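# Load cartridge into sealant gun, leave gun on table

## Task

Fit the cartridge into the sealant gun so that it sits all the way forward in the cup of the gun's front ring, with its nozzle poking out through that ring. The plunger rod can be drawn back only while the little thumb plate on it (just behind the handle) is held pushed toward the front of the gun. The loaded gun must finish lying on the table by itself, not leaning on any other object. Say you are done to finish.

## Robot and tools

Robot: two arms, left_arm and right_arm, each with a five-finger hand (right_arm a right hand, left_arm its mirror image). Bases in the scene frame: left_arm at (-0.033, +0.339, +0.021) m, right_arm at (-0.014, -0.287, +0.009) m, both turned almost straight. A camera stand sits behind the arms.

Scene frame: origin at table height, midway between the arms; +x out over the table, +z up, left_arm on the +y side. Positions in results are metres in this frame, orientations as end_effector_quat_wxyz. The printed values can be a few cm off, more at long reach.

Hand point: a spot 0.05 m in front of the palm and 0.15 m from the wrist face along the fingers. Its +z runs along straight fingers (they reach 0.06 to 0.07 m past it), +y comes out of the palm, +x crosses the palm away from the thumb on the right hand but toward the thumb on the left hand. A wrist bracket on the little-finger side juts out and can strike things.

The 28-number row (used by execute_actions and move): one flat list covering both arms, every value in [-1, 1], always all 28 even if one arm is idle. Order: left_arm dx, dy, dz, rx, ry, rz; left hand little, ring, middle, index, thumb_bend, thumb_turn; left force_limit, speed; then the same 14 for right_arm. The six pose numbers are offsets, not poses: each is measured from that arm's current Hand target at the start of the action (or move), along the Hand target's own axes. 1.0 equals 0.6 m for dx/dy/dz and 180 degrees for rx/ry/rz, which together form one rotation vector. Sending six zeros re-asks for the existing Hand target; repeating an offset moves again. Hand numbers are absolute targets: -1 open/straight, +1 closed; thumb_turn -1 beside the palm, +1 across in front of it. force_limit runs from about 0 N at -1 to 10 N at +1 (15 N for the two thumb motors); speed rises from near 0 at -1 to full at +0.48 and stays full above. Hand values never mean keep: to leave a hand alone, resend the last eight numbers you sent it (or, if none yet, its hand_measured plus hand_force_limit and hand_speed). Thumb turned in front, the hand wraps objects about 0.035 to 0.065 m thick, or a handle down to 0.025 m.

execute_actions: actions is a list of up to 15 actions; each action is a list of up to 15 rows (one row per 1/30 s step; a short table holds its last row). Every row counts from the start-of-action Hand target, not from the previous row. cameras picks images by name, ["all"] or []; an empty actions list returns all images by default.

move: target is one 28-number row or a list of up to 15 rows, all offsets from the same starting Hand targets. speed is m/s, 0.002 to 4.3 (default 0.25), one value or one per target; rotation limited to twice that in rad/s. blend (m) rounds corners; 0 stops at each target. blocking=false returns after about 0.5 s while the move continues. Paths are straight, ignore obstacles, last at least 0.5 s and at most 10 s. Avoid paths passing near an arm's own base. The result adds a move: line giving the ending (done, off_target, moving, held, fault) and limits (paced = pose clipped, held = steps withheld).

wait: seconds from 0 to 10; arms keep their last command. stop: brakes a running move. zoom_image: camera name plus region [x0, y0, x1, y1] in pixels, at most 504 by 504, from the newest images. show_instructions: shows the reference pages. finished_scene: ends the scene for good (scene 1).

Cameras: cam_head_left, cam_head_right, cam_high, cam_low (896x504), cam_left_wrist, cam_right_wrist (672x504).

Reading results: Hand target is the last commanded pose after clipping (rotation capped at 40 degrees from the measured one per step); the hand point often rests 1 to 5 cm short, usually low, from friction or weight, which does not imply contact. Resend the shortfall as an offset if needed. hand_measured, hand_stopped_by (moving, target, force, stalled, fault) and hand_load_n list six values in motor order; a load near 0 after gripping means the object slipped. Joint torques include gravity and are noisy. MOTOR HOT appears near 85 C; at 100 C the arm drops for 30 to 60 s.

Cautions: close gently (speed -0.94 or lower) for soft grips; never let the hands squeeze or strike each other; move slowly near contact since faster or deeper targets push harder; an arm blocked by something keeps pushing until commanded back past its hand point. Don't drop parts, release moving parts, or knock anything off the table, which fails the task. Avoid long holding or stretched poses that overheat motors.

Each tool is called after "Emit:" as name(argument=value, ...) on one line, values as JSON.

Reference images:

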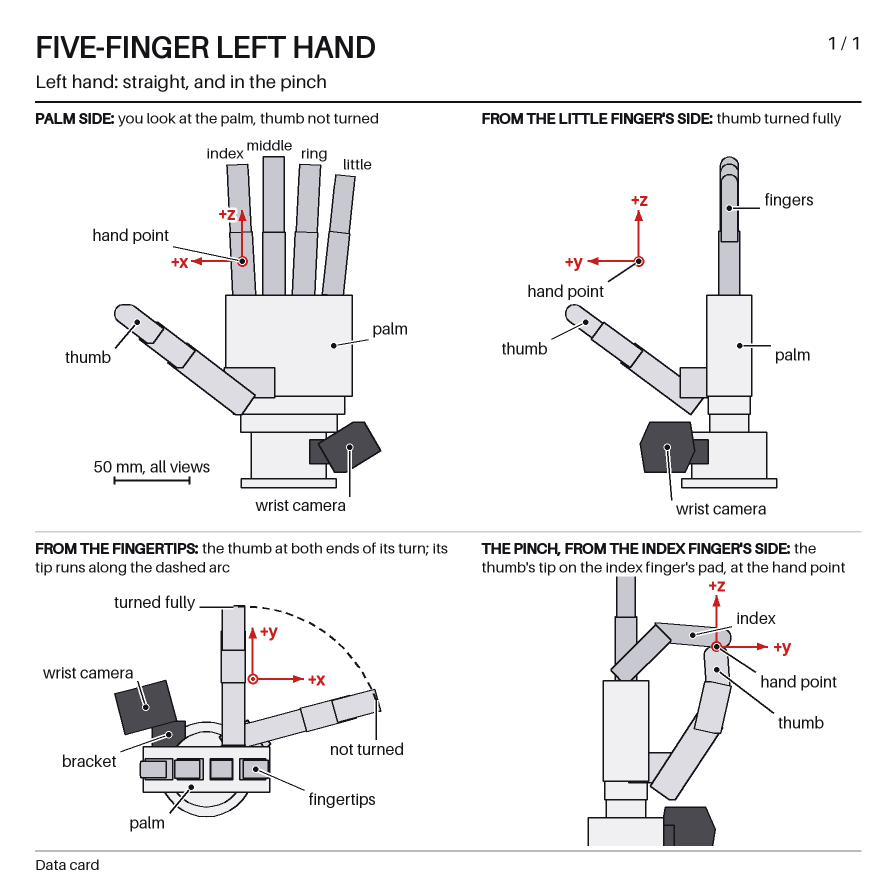

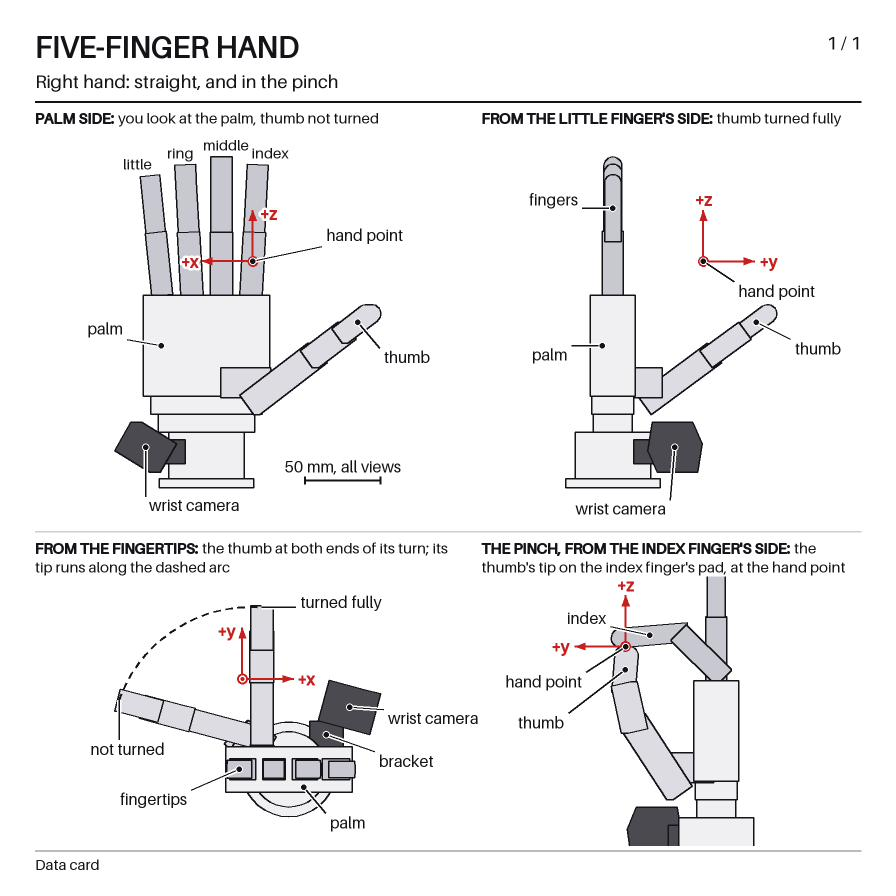

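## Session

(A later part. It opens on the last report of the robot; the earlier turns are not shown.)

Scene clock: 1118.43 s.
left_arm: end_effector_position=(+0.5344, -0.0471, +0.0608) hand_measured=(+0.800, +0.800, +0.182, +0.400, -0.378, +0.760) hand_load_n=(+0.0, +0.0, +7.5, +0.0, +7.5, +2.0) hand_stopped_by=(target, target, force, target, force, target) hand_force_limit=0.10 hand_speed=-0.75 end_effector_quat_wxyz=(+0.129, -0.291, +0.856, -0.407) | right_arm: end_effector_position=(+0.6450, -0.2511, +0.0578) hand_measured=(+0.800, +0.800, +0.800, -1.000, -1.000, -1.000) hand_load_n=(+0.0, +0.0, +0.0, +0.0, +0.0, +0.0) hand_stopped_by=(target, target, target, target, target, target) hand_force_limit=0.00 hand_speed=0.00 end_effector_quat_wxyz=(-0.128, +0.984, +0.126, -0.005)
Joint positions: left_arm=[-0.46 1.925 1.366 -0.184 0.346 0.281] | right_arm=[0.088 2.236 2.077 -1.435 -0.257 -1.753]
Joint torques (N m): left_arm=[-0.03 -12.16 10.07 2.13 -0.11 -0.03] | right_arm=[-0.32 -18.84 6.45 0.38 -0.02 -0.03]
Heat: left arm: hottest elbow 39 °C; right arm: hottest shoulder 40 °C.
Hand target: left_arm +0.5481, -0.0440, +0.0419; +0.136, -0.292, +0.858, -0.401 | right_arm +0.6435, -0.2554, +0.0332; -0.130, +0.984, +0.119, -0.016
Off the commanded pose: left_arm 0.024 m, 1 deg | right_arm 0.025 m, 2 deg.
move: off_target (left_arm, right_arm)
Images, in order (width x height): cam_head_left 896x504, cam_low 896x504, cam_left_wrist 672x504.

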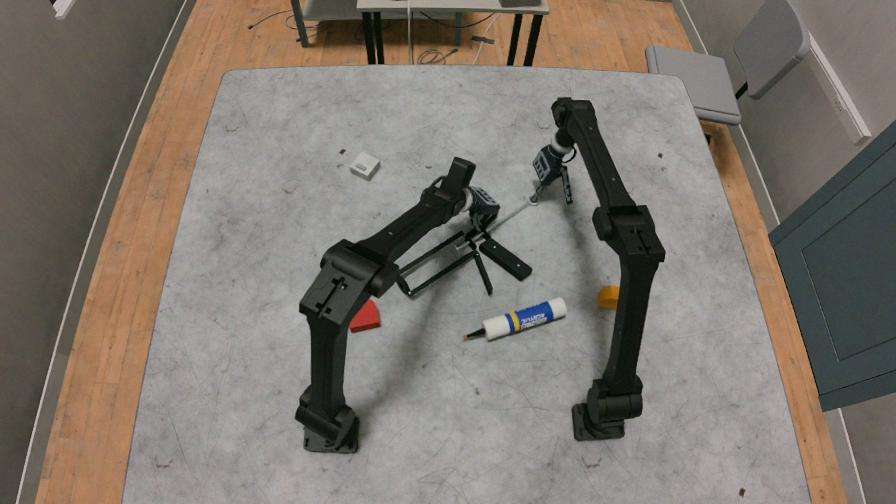

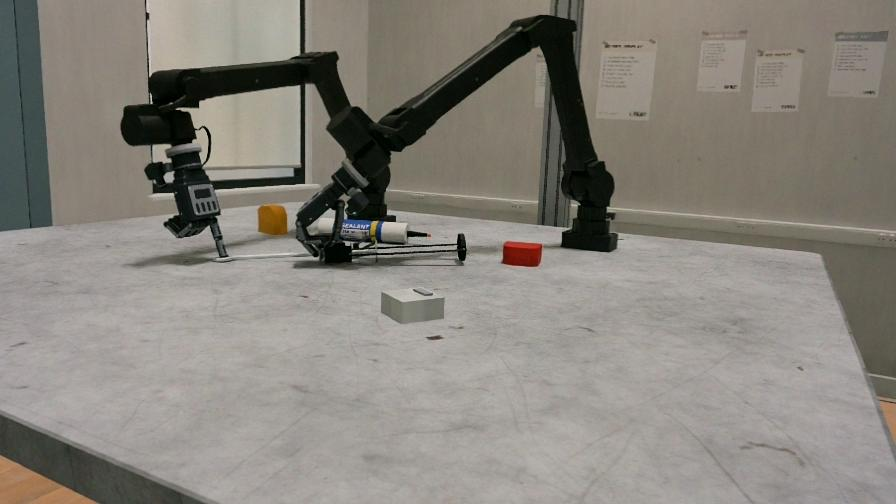

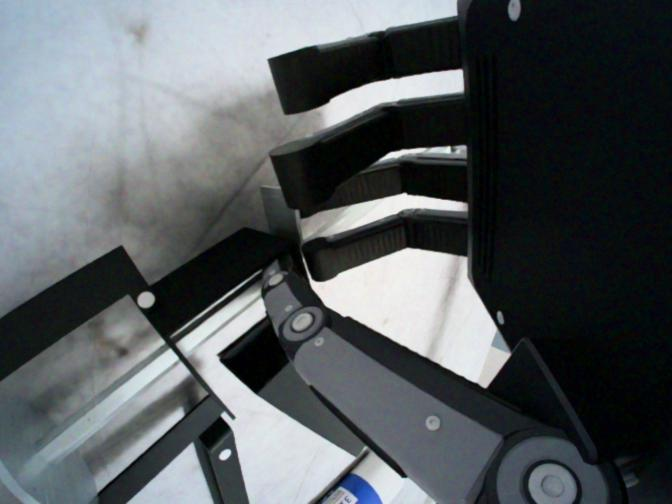

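Emit:
move(target=[[0,0,0,0,0,0,0.8,0.8,-0.1,-0.1,-0.5,0.76,0.1,-0.4, 0,0,0,0,0,0,0.8,0.8,0.8,-1,-1,-1,0,0],[-0.0160,-0.0673,-0.0570,0,0,0,0.8,0.8,-0.1,-0.1,-0.5,0.76,0.1,-0.4, 0,0,0,0,0,0,0.8,0.8,0.8,-1,-1,-1,0,0]], speed=0.12, cameras=["cam_left_wrist","cam_head_left","cam_low"])

Emit:
zoom_image(camera="cam_head_left", region=[455, 222, 500, 262])

Emit:
zoom_image(camera="cam_left_wrist", region=[190, 190, 360, 350])

Scene clock: 1140.70 s.
left_arm: end_effector_position=(+0.5335, -0.0414, +0.0677) hand_measured=(+0.800, +0.800, -0.100, -0.100, -0.500, +0.760) hand_load_n=(+0.0, +0.0, +0.0, +0.0, -0.5, +0.5) hand_stopped_by=(target, target, target, target, target, target) hand_force_limit=0.10 hand_speed=-0.40 end_effector_quat_wxyz=(+0.113, -0.302, +0.863, -0.389) | right_arm: end_effector_position=(+0.6454, -0.2513, +0.0577) hand_measured=(+0.800, +0.800, +0.800, -1.000, -1.000, -1.000) hand_load_n=(+0.0, +0.0, +0.0, +0.0, +0.0, +0.0) hand_stopped_by=(target, target, target, target, target, target) hand_force_limit=0.00 hand_speed=0.00 end_effector_quat_wxyz=(-0.128, +0.984, +0.126, -0.004)
Joint positions: left_arm=[-0.453 1.924 1.407 -0.279 0.348 0.28] | right_arm=[0.087 2.236 2.077 -1.434 -0.257 -1.753]
Joint torques (N m): left_arm=[0.38 -16.97 12.08 0.54 0.11 0.11] | right_arm=[-0.62 -18.84 6.64 0.35 -0.06 -0.05]
Heat: left arm: hottest elbow 39 °C; right arm: hottest shoulder 40 °C.
Hand target: left_arm +0.5556, -0.0380, +0.0947; +0.136, -0.292, +0.858, -0.400 | right_arm +0.6435, -0.2556, +0.0332; -0.130, +0.984, +0.119, -0.016
Off the commanded pose: left_arm 0.035 m, 3 deg | right_arm 0.025 m, 2 deg.
move: off_target (left_arm, right_arm)
Images, in order (width x height): cam_head_left 896x504, cam_low 896x504, cam_left_wrist 672x504.

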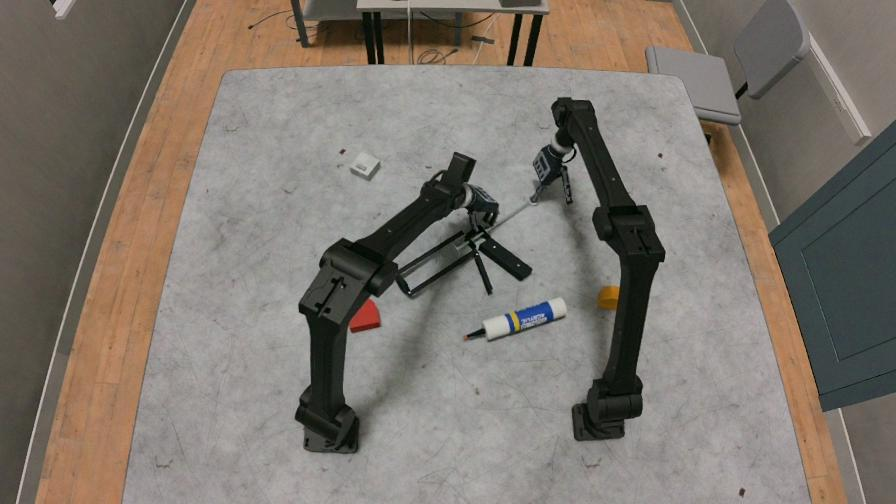

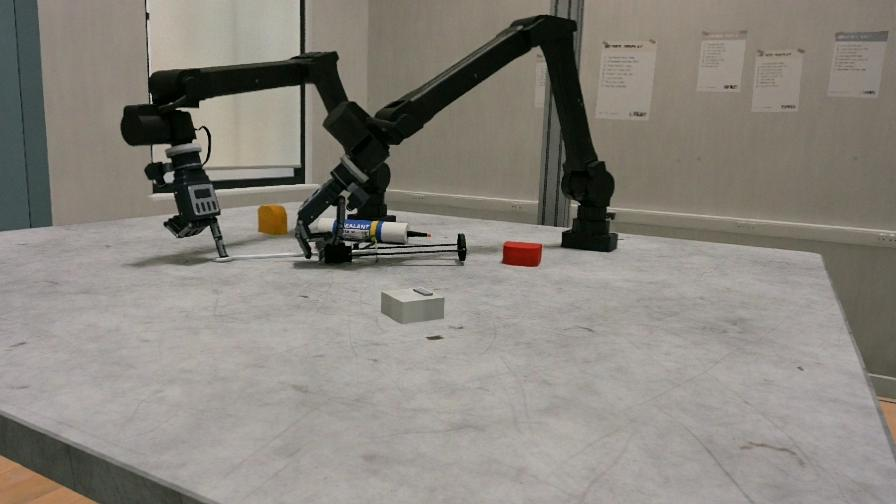

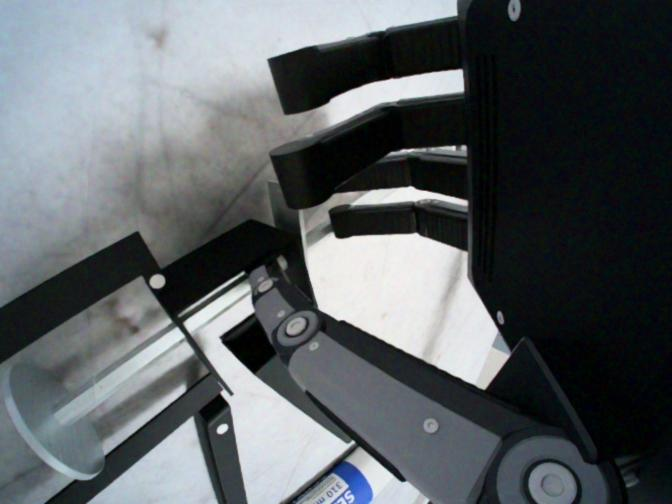

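Scaled by 11.200 from the camera's 896x504 image, which has a finer 1280x720 frame.

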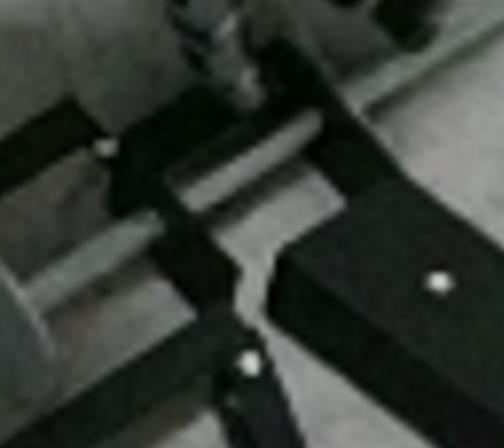

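Scaled by 2.965 from the camera's 672x504 image, which has a finer 960x720 frame.

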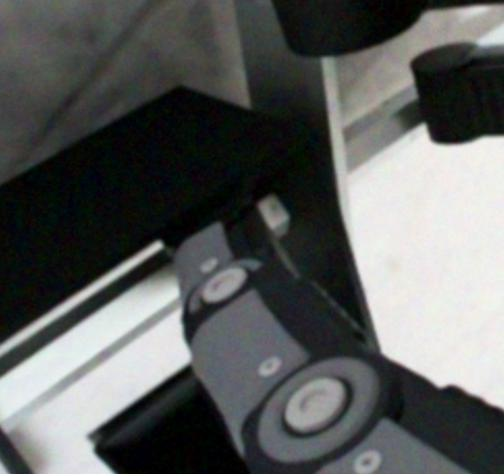

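Emit:
move(target=[-0.0157,0.0037,-0.0043,0,0,0,0.8,0.8,-0.1,-0.1,-0.5,0.76,0.1,-0.4, 0,0,0,0,0,0,0.8,0.8,0.8,-1,-1,-1,0,0], speed=0.12, cameras=["cam_left_wrist","cam_head_left"])

Emit:
zoom_image(camera="cam_head_left", region=[455, 222, 500, 262])

Emit:
zoom_image(camera="cam_left_wrist", region=[190, 190, 360, 350])

Scene clock: 1151.03 s.
left_arm: end_effector_position=(+0.5354, -0.0348, +0.0676) hand_measured=(+0.800, +0.800, -0.100, -0.100, -0.500, +0.760) hand_load_n=(+0.0, +0.0, +0.0, +0.0, -0.5, +1.0) hand_stopped_by=(target, target, target, target, target, target) hand_force_limit=0.10 hand_speed=-0.40 end_effector_quat_wxyz=(+0.109, -0.303, +0.863, -0.389) | right_arm: end_effector_position=(+0.6454, -0.2513, +0.0577) hand_measured=(+0.800, +0.800, +0.800, -1.000, -1.000, -1.000) hand_load_n=(+0.0, +0.0, +0.0, +0.0, +0.0, +0.0) hand_stopped_by=(target, target, target, target, target, target) hand_force_limit=0.00 hand_speed=0.00 end_effector_quat_wxyz=(-0.128, +0.984, +0.126, -0.004)
Joint positions: left_arm=[-0.44 1.924 1.409 -0.288 0.362 0.287] | right_arm=[0.087 2.236 2.077 -1.434 -0.257 -1.753]
Joint torques (N m): left_arm=[0.56 -16.73 12.41 0.81 0.1 0.14] | right_arm=[-0.79 -18.37 6.52 0.35 -0.06 -0.02]
Heat: left arm: hottest elbow 39 °C; right arm: hottest shoulder 40 °C.
Hand target: left_arm +0.5610, -0.0295, +0.0946; +0.136, -0.292, +0.858, -0.400 | right_arm +0.6435, -0.2556, +0.0332; -0.130, +0.984, +0.119, -0.016
Off the commanded pose: left_arm 0.038 m, 4 deg | right_arm 0.025 m, 2 deg.
move: off_target (left_arm, right_arm)
Images, in order (width x height): cam_head_left 896x504, cam_left_wrist 672x504.

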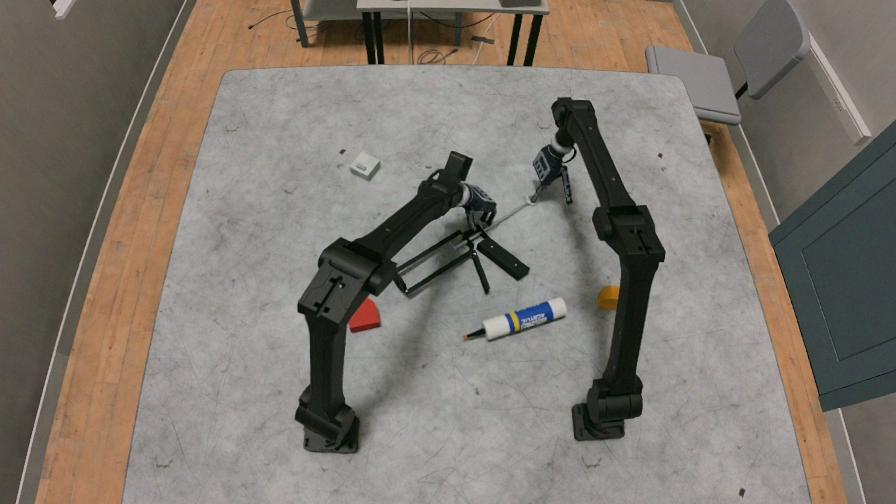

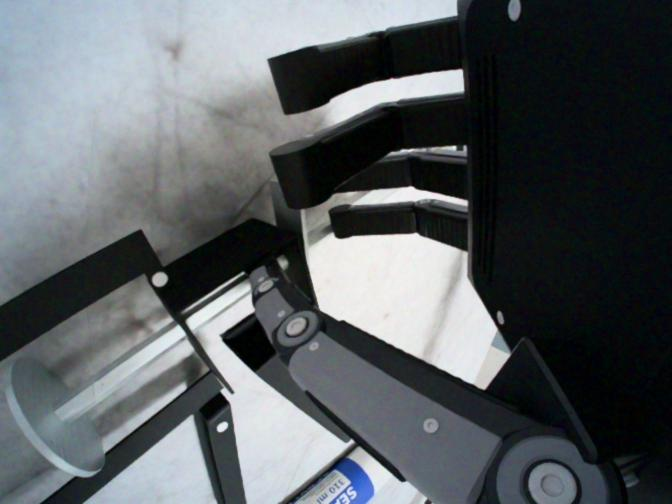

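Scaled by 11.200 from the camera's 896x504 image, which has a finer 1280x720 frame.

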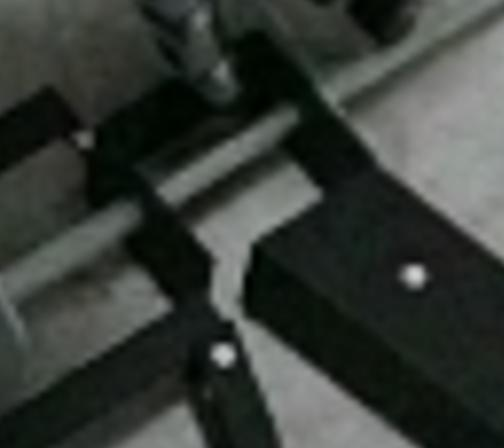

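Scaled by 2.965 from the camera's 672x504 image, which has a finer 960x720 frame.

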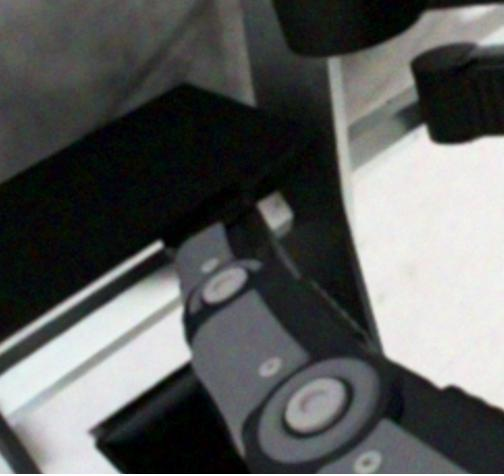

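Emit:
move(target=[[0,0,0,0,0,0,0.8,0.8,-0.1,-0.1,-0.5,0.58,0.1,-0.4, 0,0,0,0,0,0,0.8,0.8,0.8,-1,-1,-1,0,0],[-0.0110,0.0025,-0.0030,0,0,0,0.8,0.8,-0.1,-0.1,-0.5,0.58,0.1,-0.4, 0,0,0,0,0,0,0.8,0.8,0.8,-1,-1,-1,0,0]], speed=0.12, cameras=["cam_left_wrist","cam_head_left"])

Emit:
zoom_image(camera="cam_head_left", region=[455, 222, 500, 262])

Emit:
zoom_image(camera="cam_left_wrist", region=[190, 190, 360, 350])

Scene clock: 1160.50 s.
left_arm: end_effector_position=(+0.5391, -0.0270, +0.0668) hand_measured=(+0.800, +0.800, -0.100, -0.100, -0.500, +0.580) hand_load_n=(+0.0, +0.0, +0.0, +0.0, -0.5, +1.0) hand_stopped_by=(target, target, target, target, target, target) hand_force_limit=0.10 hand_speed=-0.40 end_effector_quat_wxyz=(+0.111, -0.304, +0.864, -0.387) | right_arm: end_effector_position=(+0.6454, -0.2513, +0.0577) hand_measured=(+0.800, +0.800, +0.800, -1.000, -1.000, -1.000) hand_load_n=(+0.0, +0.0, +0.0, +0.0, +0.0, +0.0) hand_stopped_by=(target, target, target, target, target, target) hand_force_limit=0.00 hand_speed=0.00 end_effector_quat_wxyz=(-0.128, +0.984, +0.126, -0.004)
Joint positions: left_arm=[-0.428 1.924 1.409 -0.293 0.363 0.298] | right_arm=[0.087 2.236 2.077 -1.434 -0.257 -1.753]
Joint torques (N m): left_arm=[0.15 -15.97 12.81 0.76 0.14 0.12] | right_arm=[-0.79 -18.73 6.54 0.21 -0.03 -0.06]
Heat: left arm: hottest elbow 38 °C; right arm: hottest shoulder 40 °C.
Hand target: left_arm +0.5647, -0.0238, +0.0946; +0.136, -0.292, +0.858, -0.400 | right_arm +0.6435, -0.2556, +0.0332; -0.130, +0.984, +0.119, -0.016
Off the commanded pose: left_arm 0.038 m, 4 deg | right_arm 0.025 m, 2 deg.
move: off_target (left_arm, right_arm)
Images, in order (width x height): cam_head_left 896x504, cam_left_wrist 672x504.

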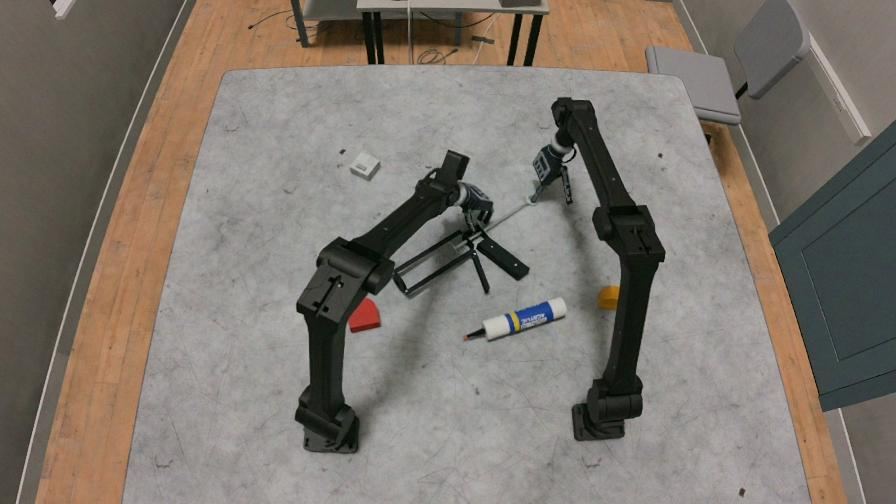

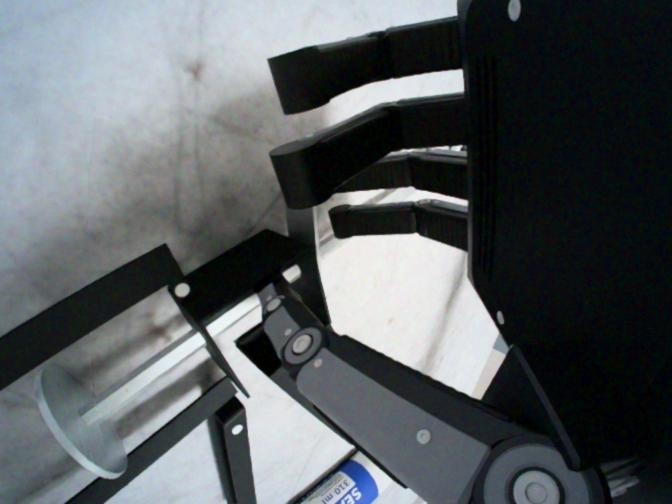

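Scaled by 11.200 from the camera's 896x504 image, which has a finer 1280x720 frame.

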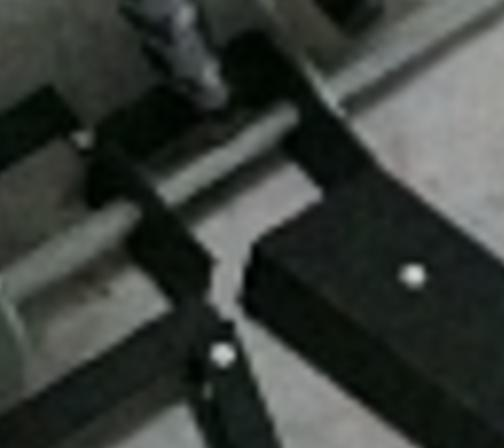

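Scaled by 2.965 from the camera's 672x504 image, which has a finer 960x720 frame.

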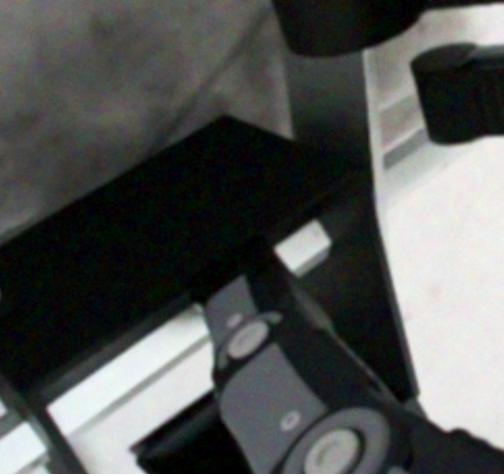

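Emit:
zoom_image(camera="cam_head_left", region=[460, 200, 510, 250])

Emit:
execute_actions(actions=[], cameras=["cam_low"])

Emit:
zoom_image(camera="cam_low", region=[300, 210, 380, 265])

Scaled by 10.080 from the camera's 896x504 image, which has a finer 1280x720 frame.

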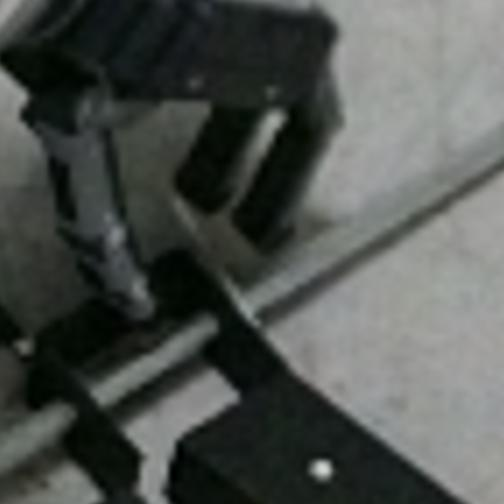

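Scene clock: 1169.80 s.
left_arm: end_effector_position=(+0.5391, -0.0270, +0.0668) hand_measured=(+0.800, +0.800, -0.100, -0.100, -0.500, +0.580) hand_load_n=(+0.0, -0.5, +0.0, +0.0, -0.5, +1.0) hand_stopped_by=(target, target, target, target, target, target) hand_force_limit=0.10 hand_speed=-0.40 end_effector_quat_wxyz=(+0.111, -0.304, +0.864, -0.387) | right_arm: end_effector_position=(+0.6454, -0.2513, +0.0577) hand_measured=(+0.800, +0.800, +0.800, -1.000, -1.000, -1.000) hand_load_n=(+0.0, +0.5, +0.0, +0.0, +0.0, +0.0) hand_stopped_by=(target, target, target, target, target, target) hand_force_limit=0.00 hand_speed=0.00 end_effector_quat_wxyz=(-0.128, +0.984, +0.126, -0.004)
Joint positions: left_arm=[-0.428 1.924 1.409 -0.293 0.363 0.298] | right_arm=[0.087 2.236 2.077 -1.434 -0.257 -1.753]
Joint velocities: within noise
Joint torques (N m): left_arm=[-0.15 -16.26 12.86 0.62 0.14 0.1] | right_arm=[-0.38 -18.32 6.48 0.34 -0.05 -0.03]
Motor temperatures (°C): left_arm=[22 32 38 21 21 21] | right_arm=[25 40 31 21 27 21]
Heat: left arm: hottest elbow 38 °C; right arm: hottest shoulder 40 °C.
Hand target: left_arm +0.5647, -0.0238, +0.0946; +0.136, -0.292, +0.858, -0.400 | right_arm +0.6435, -0.2556, +0.0332; -0.130, +0.984, +0.119, -0.016
Off the commanded pose: left_arm 0.038 m, 4 deg | right_arm 0.025 m, 2 deg.
Images, in order (width x height): cam_low 896x504.

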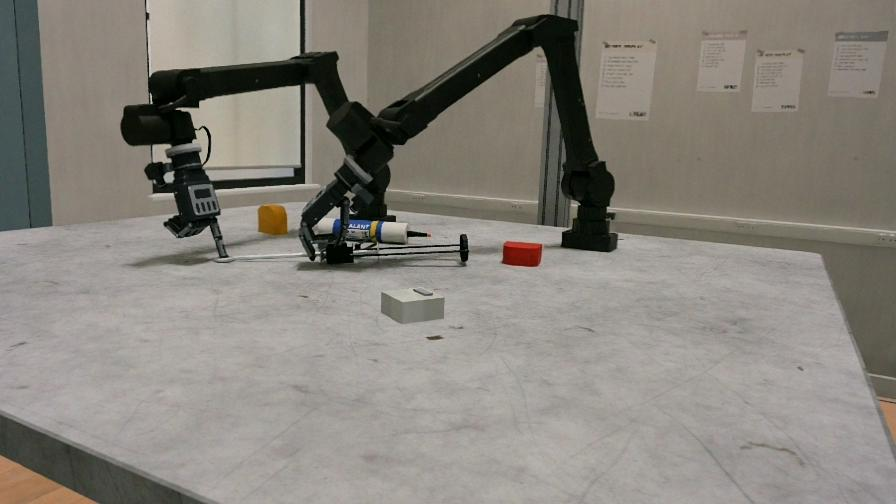

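Scaled by 6.300 from the camera's 896x504 image, which has a finer 1280x720 frame.

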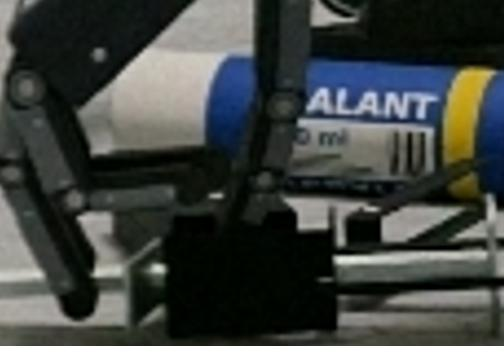

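Emit:
move(target=[0,0,0,0,0,0,0.8,0.8,0.4,0.4,0.2,0.58,0.2,-0.75, 0,0,0,0,0,0,0.8,0.8,0.8,-1,-1,-1,0,0], speed=0.08, cameras=["cam_left_wrist","cam_head_left","cam_low"])

Emit:
zoom_image(camera="cam_head_left", region=[460, 200, 510, 250])

Emit:
zoom_image(camera="cam_low", region=[300, 210, 380, 265])

Emit:
zoom_image(camera="cam_left_wrist", region=[190, 190, 360, 350])

Scene clock: 1179.43 s.
left_arm: end_effector_position=(+0.5455, -0.0210, +0.0694) hand_measured=(+0.800, +0.800, +0.400, +0.334, -0.250, +0.580) hand_load_n=(+0.0, +0.0, +0.0, +11.0, +10.5, +0.0) hand_stopped_by=(target, target, target, force, force, target) hand_force_limit=0.20 hand_speed=-0.75 end_effector_quat_wxyz=(+0.117, -0.303, +0.863, -0.386) | right_arm: end_effector_position=(+0.6447, -0.2482, +0.0572) hand_measured=(+0.800, +0.800, +0.800, -1.000, -1.000, -1.000) hand_load_n=(+0.0, +0.0, +0.0, +0.0, +0.0, +0.0) hand_stopped_by=(target, target, target, target, target, target) hand_force_limit=0.00 hand_speed=0.00 end_effector_quat_wxyz=(-0.133, +0.983, +0.126, -0.004)
Joint positions: left_arm=[-0.417 1.924 1.416 -0.297 0.362 0.309] | right_arm=[0.089 2.236 2.076 -1.434 -0.266 -1.752]
Joint torques (N m): left_arm=[-0.21 -16.44 12.27 0.88 0.17 -0.02] | right_arm=[-0.67 -18.73 6.64 0.28 0.09 -0.04]
Heat: left arm: hottest elbow 38 °C; right arm: hottest shoulder 40 °C.
Hand target: left_arm +0.5647, -0.0238, +0.0946; +0.136, -0.292, +0.858, -0.400 | right_arm +0.6436, -0.2554, +0.0333; -0.130, +0.984, +0.119, -0.016
Off the commanded pose: left_arm 0.032 m, 3 deg | right_arm 0.025 m, 2 deg.
move: off_target (left_arm, right_arm)
Images, in order (width x height): cam_head_left 896x504, cam_low 896x504, cam_left_wrist 672x504.

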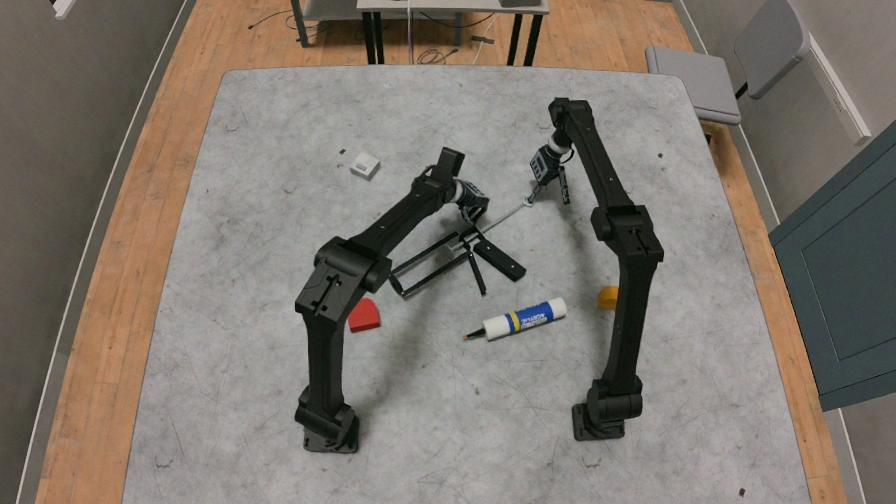

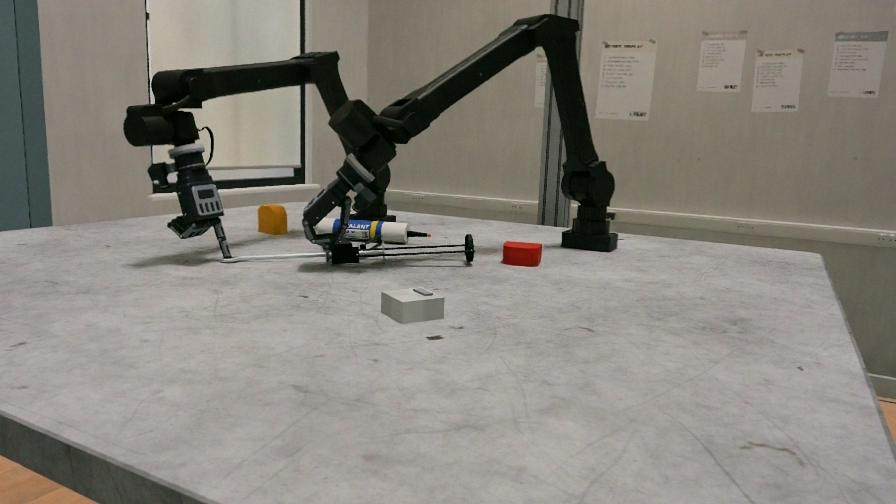

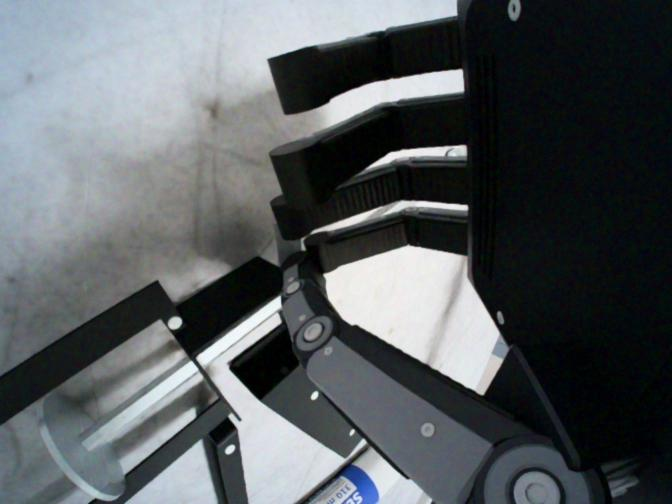

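Scaled by 10.080 from the camera's 896x504 image, which has a finer 1280x720 frame.

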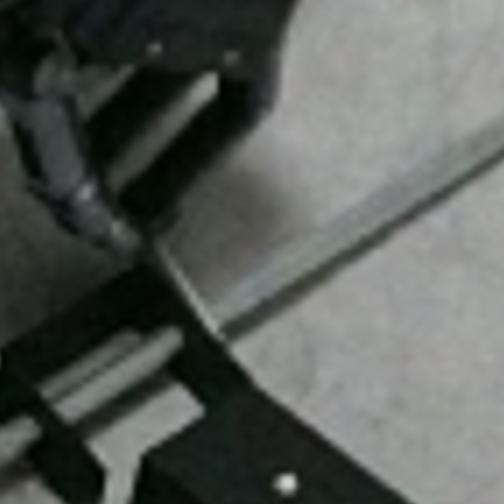

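Scaled by 6.300 from the camera's 896x504 image, which has a finer 1280x720 frame.

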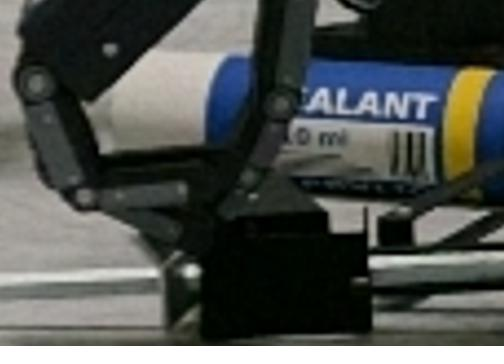

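Scaled by 2.965 from the camera's 672x504 image, which has a finer 960x720 frame.

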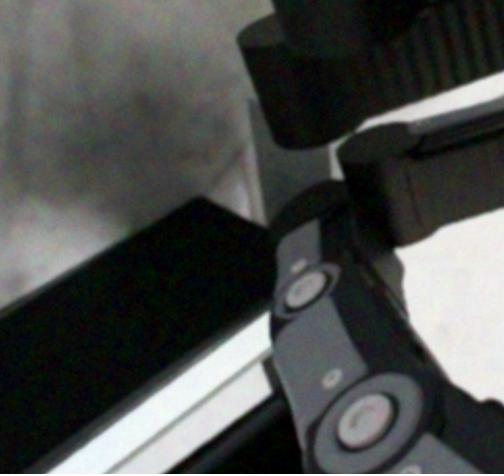

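Emit:
move(target=[[0,0,0,0,0,0,0.8,0.8,-0.2,-0.2,-0.5,0.58,0.1,-0.4, 0,0,0,0,0,0,0.8,0.8,0.8,-1,-1,-1,0,0],[0,-0.0485,-0.0407,0.0556,0,0,0.8,0.8,-0.2,-0.2,-0.5,0.58,0.1,-0.4, 0,0,0,0,0,0,0.8,0.8,0.8,-1,-1,-1,0,0]], speed=0.12, cameras=["cam_left_wrist","cam_head_left","cam_low"])

Emit:
zoom_image(camera="cam_head_left", region=[450, 200, 510, 260])

Emit:
zoom_image(camera="cam_head_left", region=[370, 190, 550, 310])

Scene clock: 1213.77 s.
left_arm: end_effector_position=(+0.5594, -0.0252, +0.1159) hand_measured=(+0.800, +0.800, -0.200, -0.200, -0.500, +0.580) hand_load_n=(+0.0, +0.0, +0.0, +0.0, +0.0, +0.0) hand_stopped_by=(target, target, target, target, target, target) hand_force_limit=0.10 hand_speed=-0.40 end_effector_quat_wxyz=(+0.151, -0.278, +0.830, -0.459) | right_arm: end_effector_position=(+0.6447, -0.2482, +0.0572) hand_measured=(+0.800, +0.800, +0.800, -1.000, -1.000, -1.000) hand_load_n=(+0.0, +0.0, +0.0, +0.5, +0.0, +0.0) hand_stopped_by=(target, target, target, target, target, target) hand_force_limit=0.00 hand_speed=0.00 end_effector_quat_wxyz=(-0.133, +0.983, +0.126, -0.004)
Joint positions: left_arm=[-0.396 1.855 1.359 -0.13 0.426 0.286] | right_arm=[0.089 2.236 2.076 -1.434 -0.266 -1.752]
Joint torques (N m): left_arm=[-0.32 -16.5 8.39 2.55 0.33 -0.28] | right_arm=[-0.5 -18.96 6.63 0.31 0.1 -0.09]
Heat: left arm: hottest elbow 41 °C; right arm: hottest shoulder 40 °C.
Hand target: left_arm +0.5647, -0.0238, +0.1326; +0.161, -0.279, +0.820, -0.474 | right_arm +0.6436, -0.2554, +0.0333; -0.130, +0.984, +0.119, -0.016
Off the commanded pose: left_arm 0.018 m, 2 deg | right_arm 0.025 m, 2 deg.
move: off_target (left_arm, right_arm)
Images, in order (width x height): cam_head_left 896x504, cam_low 896x504, cam_left_wrist 672x504.

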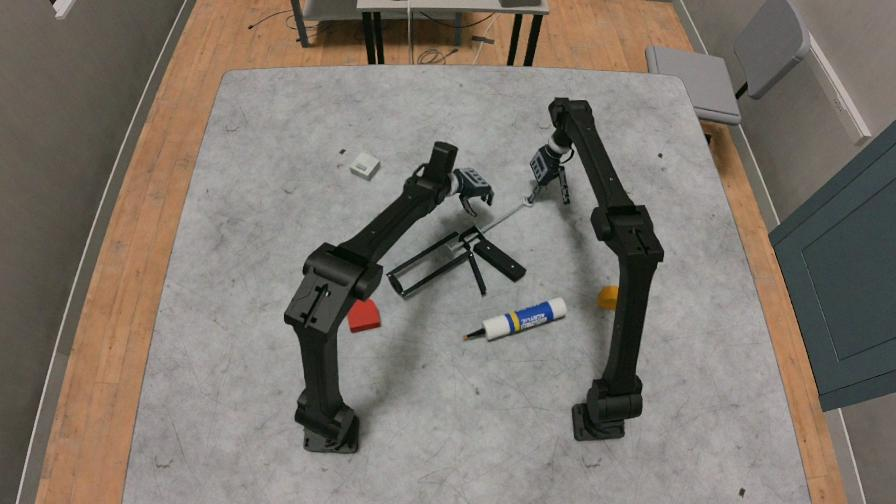

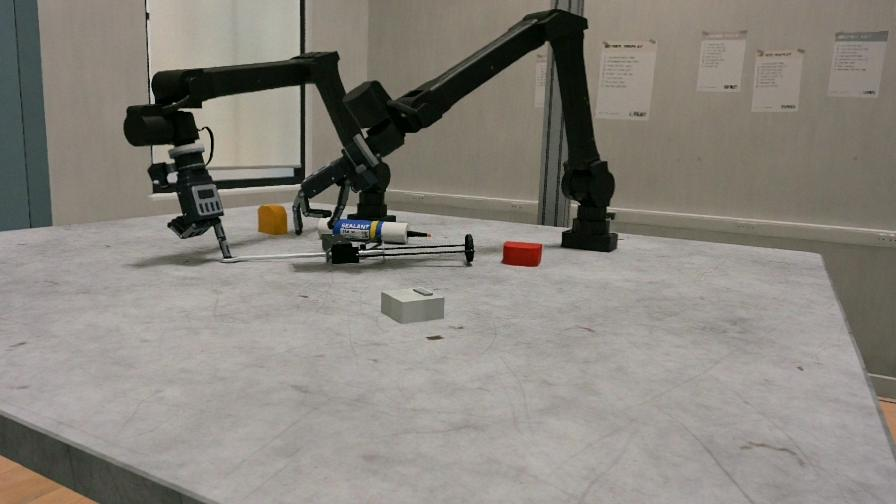

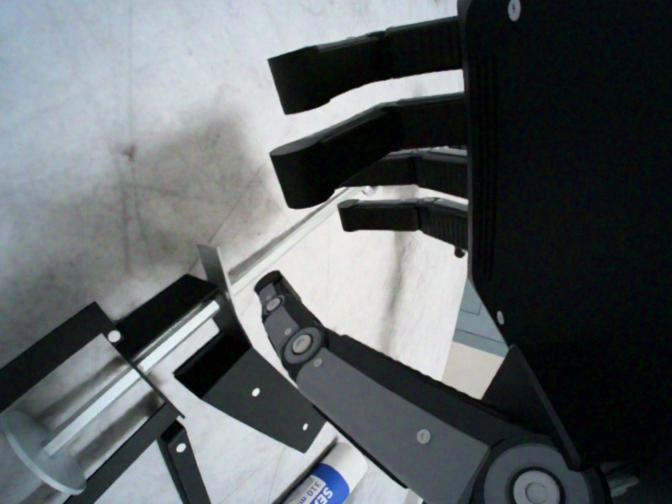

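Scaled by 8.400 from the camera's 896x504 image, which has a finer 1280x720 frame.

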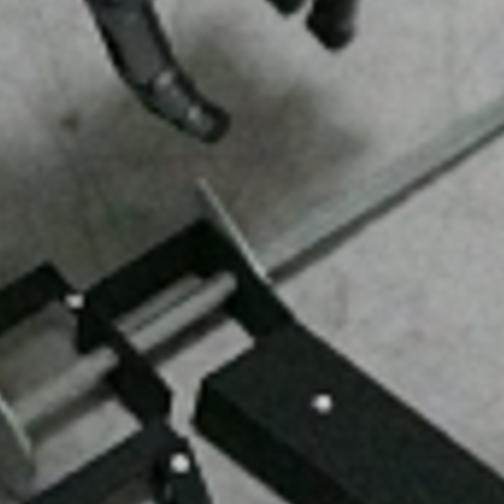

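Scaled by 2.800 from the camera's 896x504 image, which has a finer 1280x720 frame.

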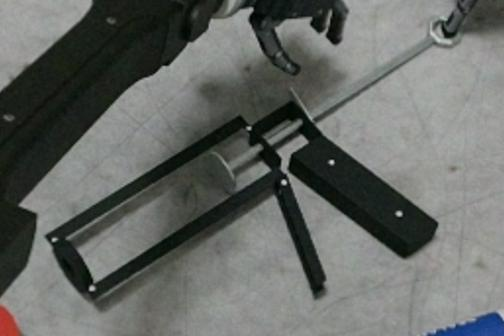

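Emit:
move(target=[0.0026,0.1210,0.0405,0,0,0,0.8,0.8,-0.2,-0.2,-0.5,0.58,0.1,-0.4, 0,0,0,0,0,0,0.8,0.8,0.8,-1,-1,-1,0,0], speed=0.12, cameras=["cam_left_wrist","cam_head_left","cam_low"])

Emit:
zoom_image(camera="cam_head_left", region=[450, 200, 510, 260])

Emit:
zoom_image(camera="cam_low", region=[300, 210, 380, 265])

Emit:
zoom_image(camera="cam_left_wrist", region=[190, 190, 360, 350])

Scene clock: 1240.97 s.
left_arm: end_effector_position=(+0.5517, -0.0136, +0.0682) hand_measured=(+0.800, +0.800, -0.200, -0.200, -0.500, +0.580) hand_load_n=(+0.0, +0.0, +0.0, +0.0, +0.0, +0.0) hand_stopped_by=(target, target, target, target, target, target) hand_force_limit=0.10 hand_speed=-0.40 end_effector_quat_wxyz=(+0.162, -0.276, +0.821, -0.472) | right_arm: end_effector_position=(+0.6447, -0.2482, +0.0572) hand_measured=(+0.800, +0.800, +0.800, -1.000, -1.000, -1.000) hand_load_n=(+0.5, +0.0, +0.0, +0.0, +0.0, +0.0) hand_stopped_by=(target, target, target, target, target, target) hand_force_limit=0.00 hand_speed=0.00 end_effector_quat_wxyz=(-0.133, +0.983, +0.126, -0.004)
Joint positions: left_arm=[-0.381 1.889 1.241 0.062 0.439 0.283] | right_arm=[0.089 2.236 2.076 -1.434 -0.266 -1.752]
Joint torques (N m): left_arm=[-0.85 -13.57 7.72 2.39 0.17 -0.25] | right_arm=[-0.67 -18.9 6.63 0.29 0.1 -0.06]
Heat: left arm: hottest elbow 38 °C; right arm: hottest shoulder 40 °C.
Hand target: left_arm +0.5541, -0.0127, +0.0576; +0.161, -0.279, +0.820, -0.474 | right_arm +0.6436, -0.2554, +0.0333; -0.130, +0.984, +0.119, -0.016
Off the commanded pose: left_arm 0.011 m, 1 deg | right_arm 0.025 m, 2 deg.
move: off_target (left_arm, right_arm)
Images, in order (width x height): cam_head_left 896x504, cam_low 896x504, cam_left_wrist 672x504.

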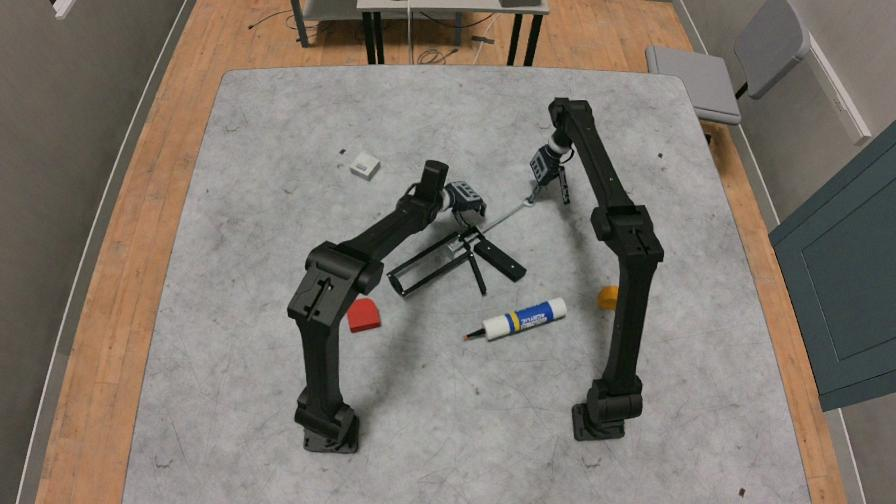

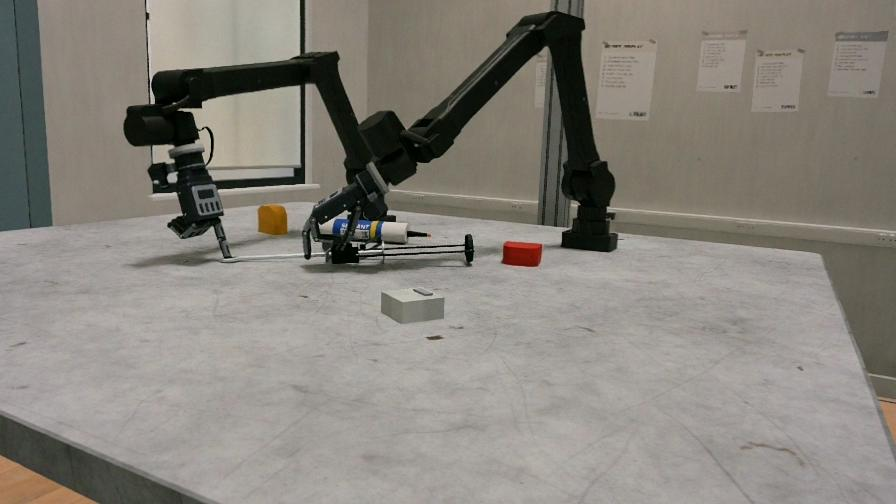

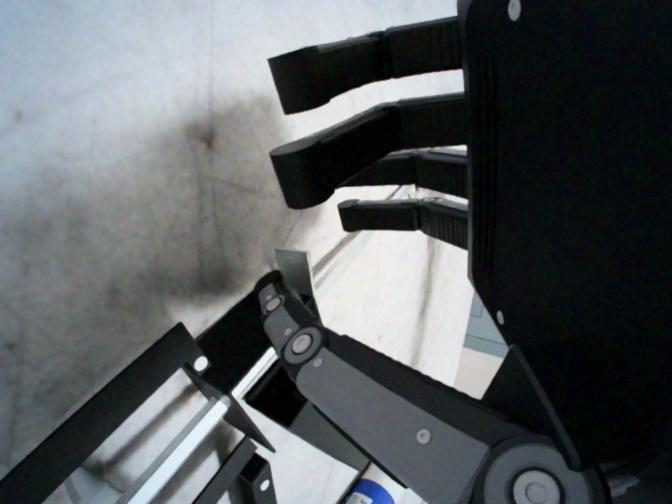

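Scaled by 8.400 from the camera's 896x504 image, which has a finer 1280x720 frame.

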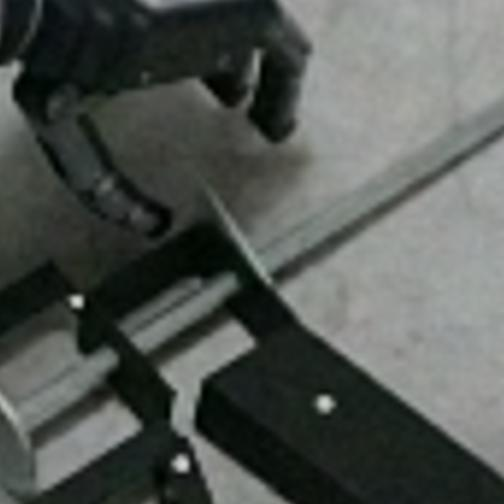

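Scaled by 6.300 from the camera's 896x504 image, which has a finer 1280x720 frame.

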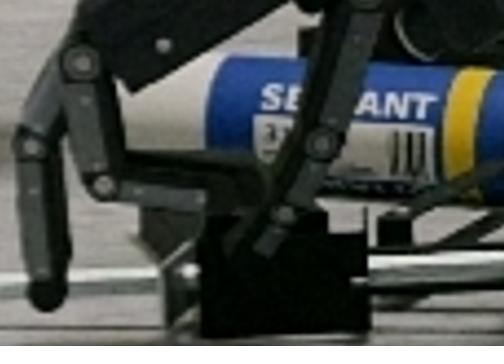

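Scaled by 2.965 from the camera's 672x504 image, which has a finer 960x720 frame.

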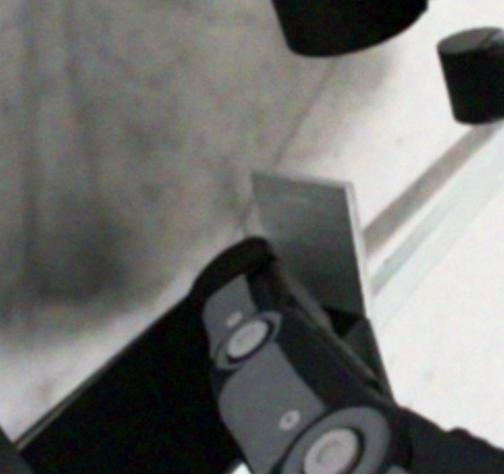

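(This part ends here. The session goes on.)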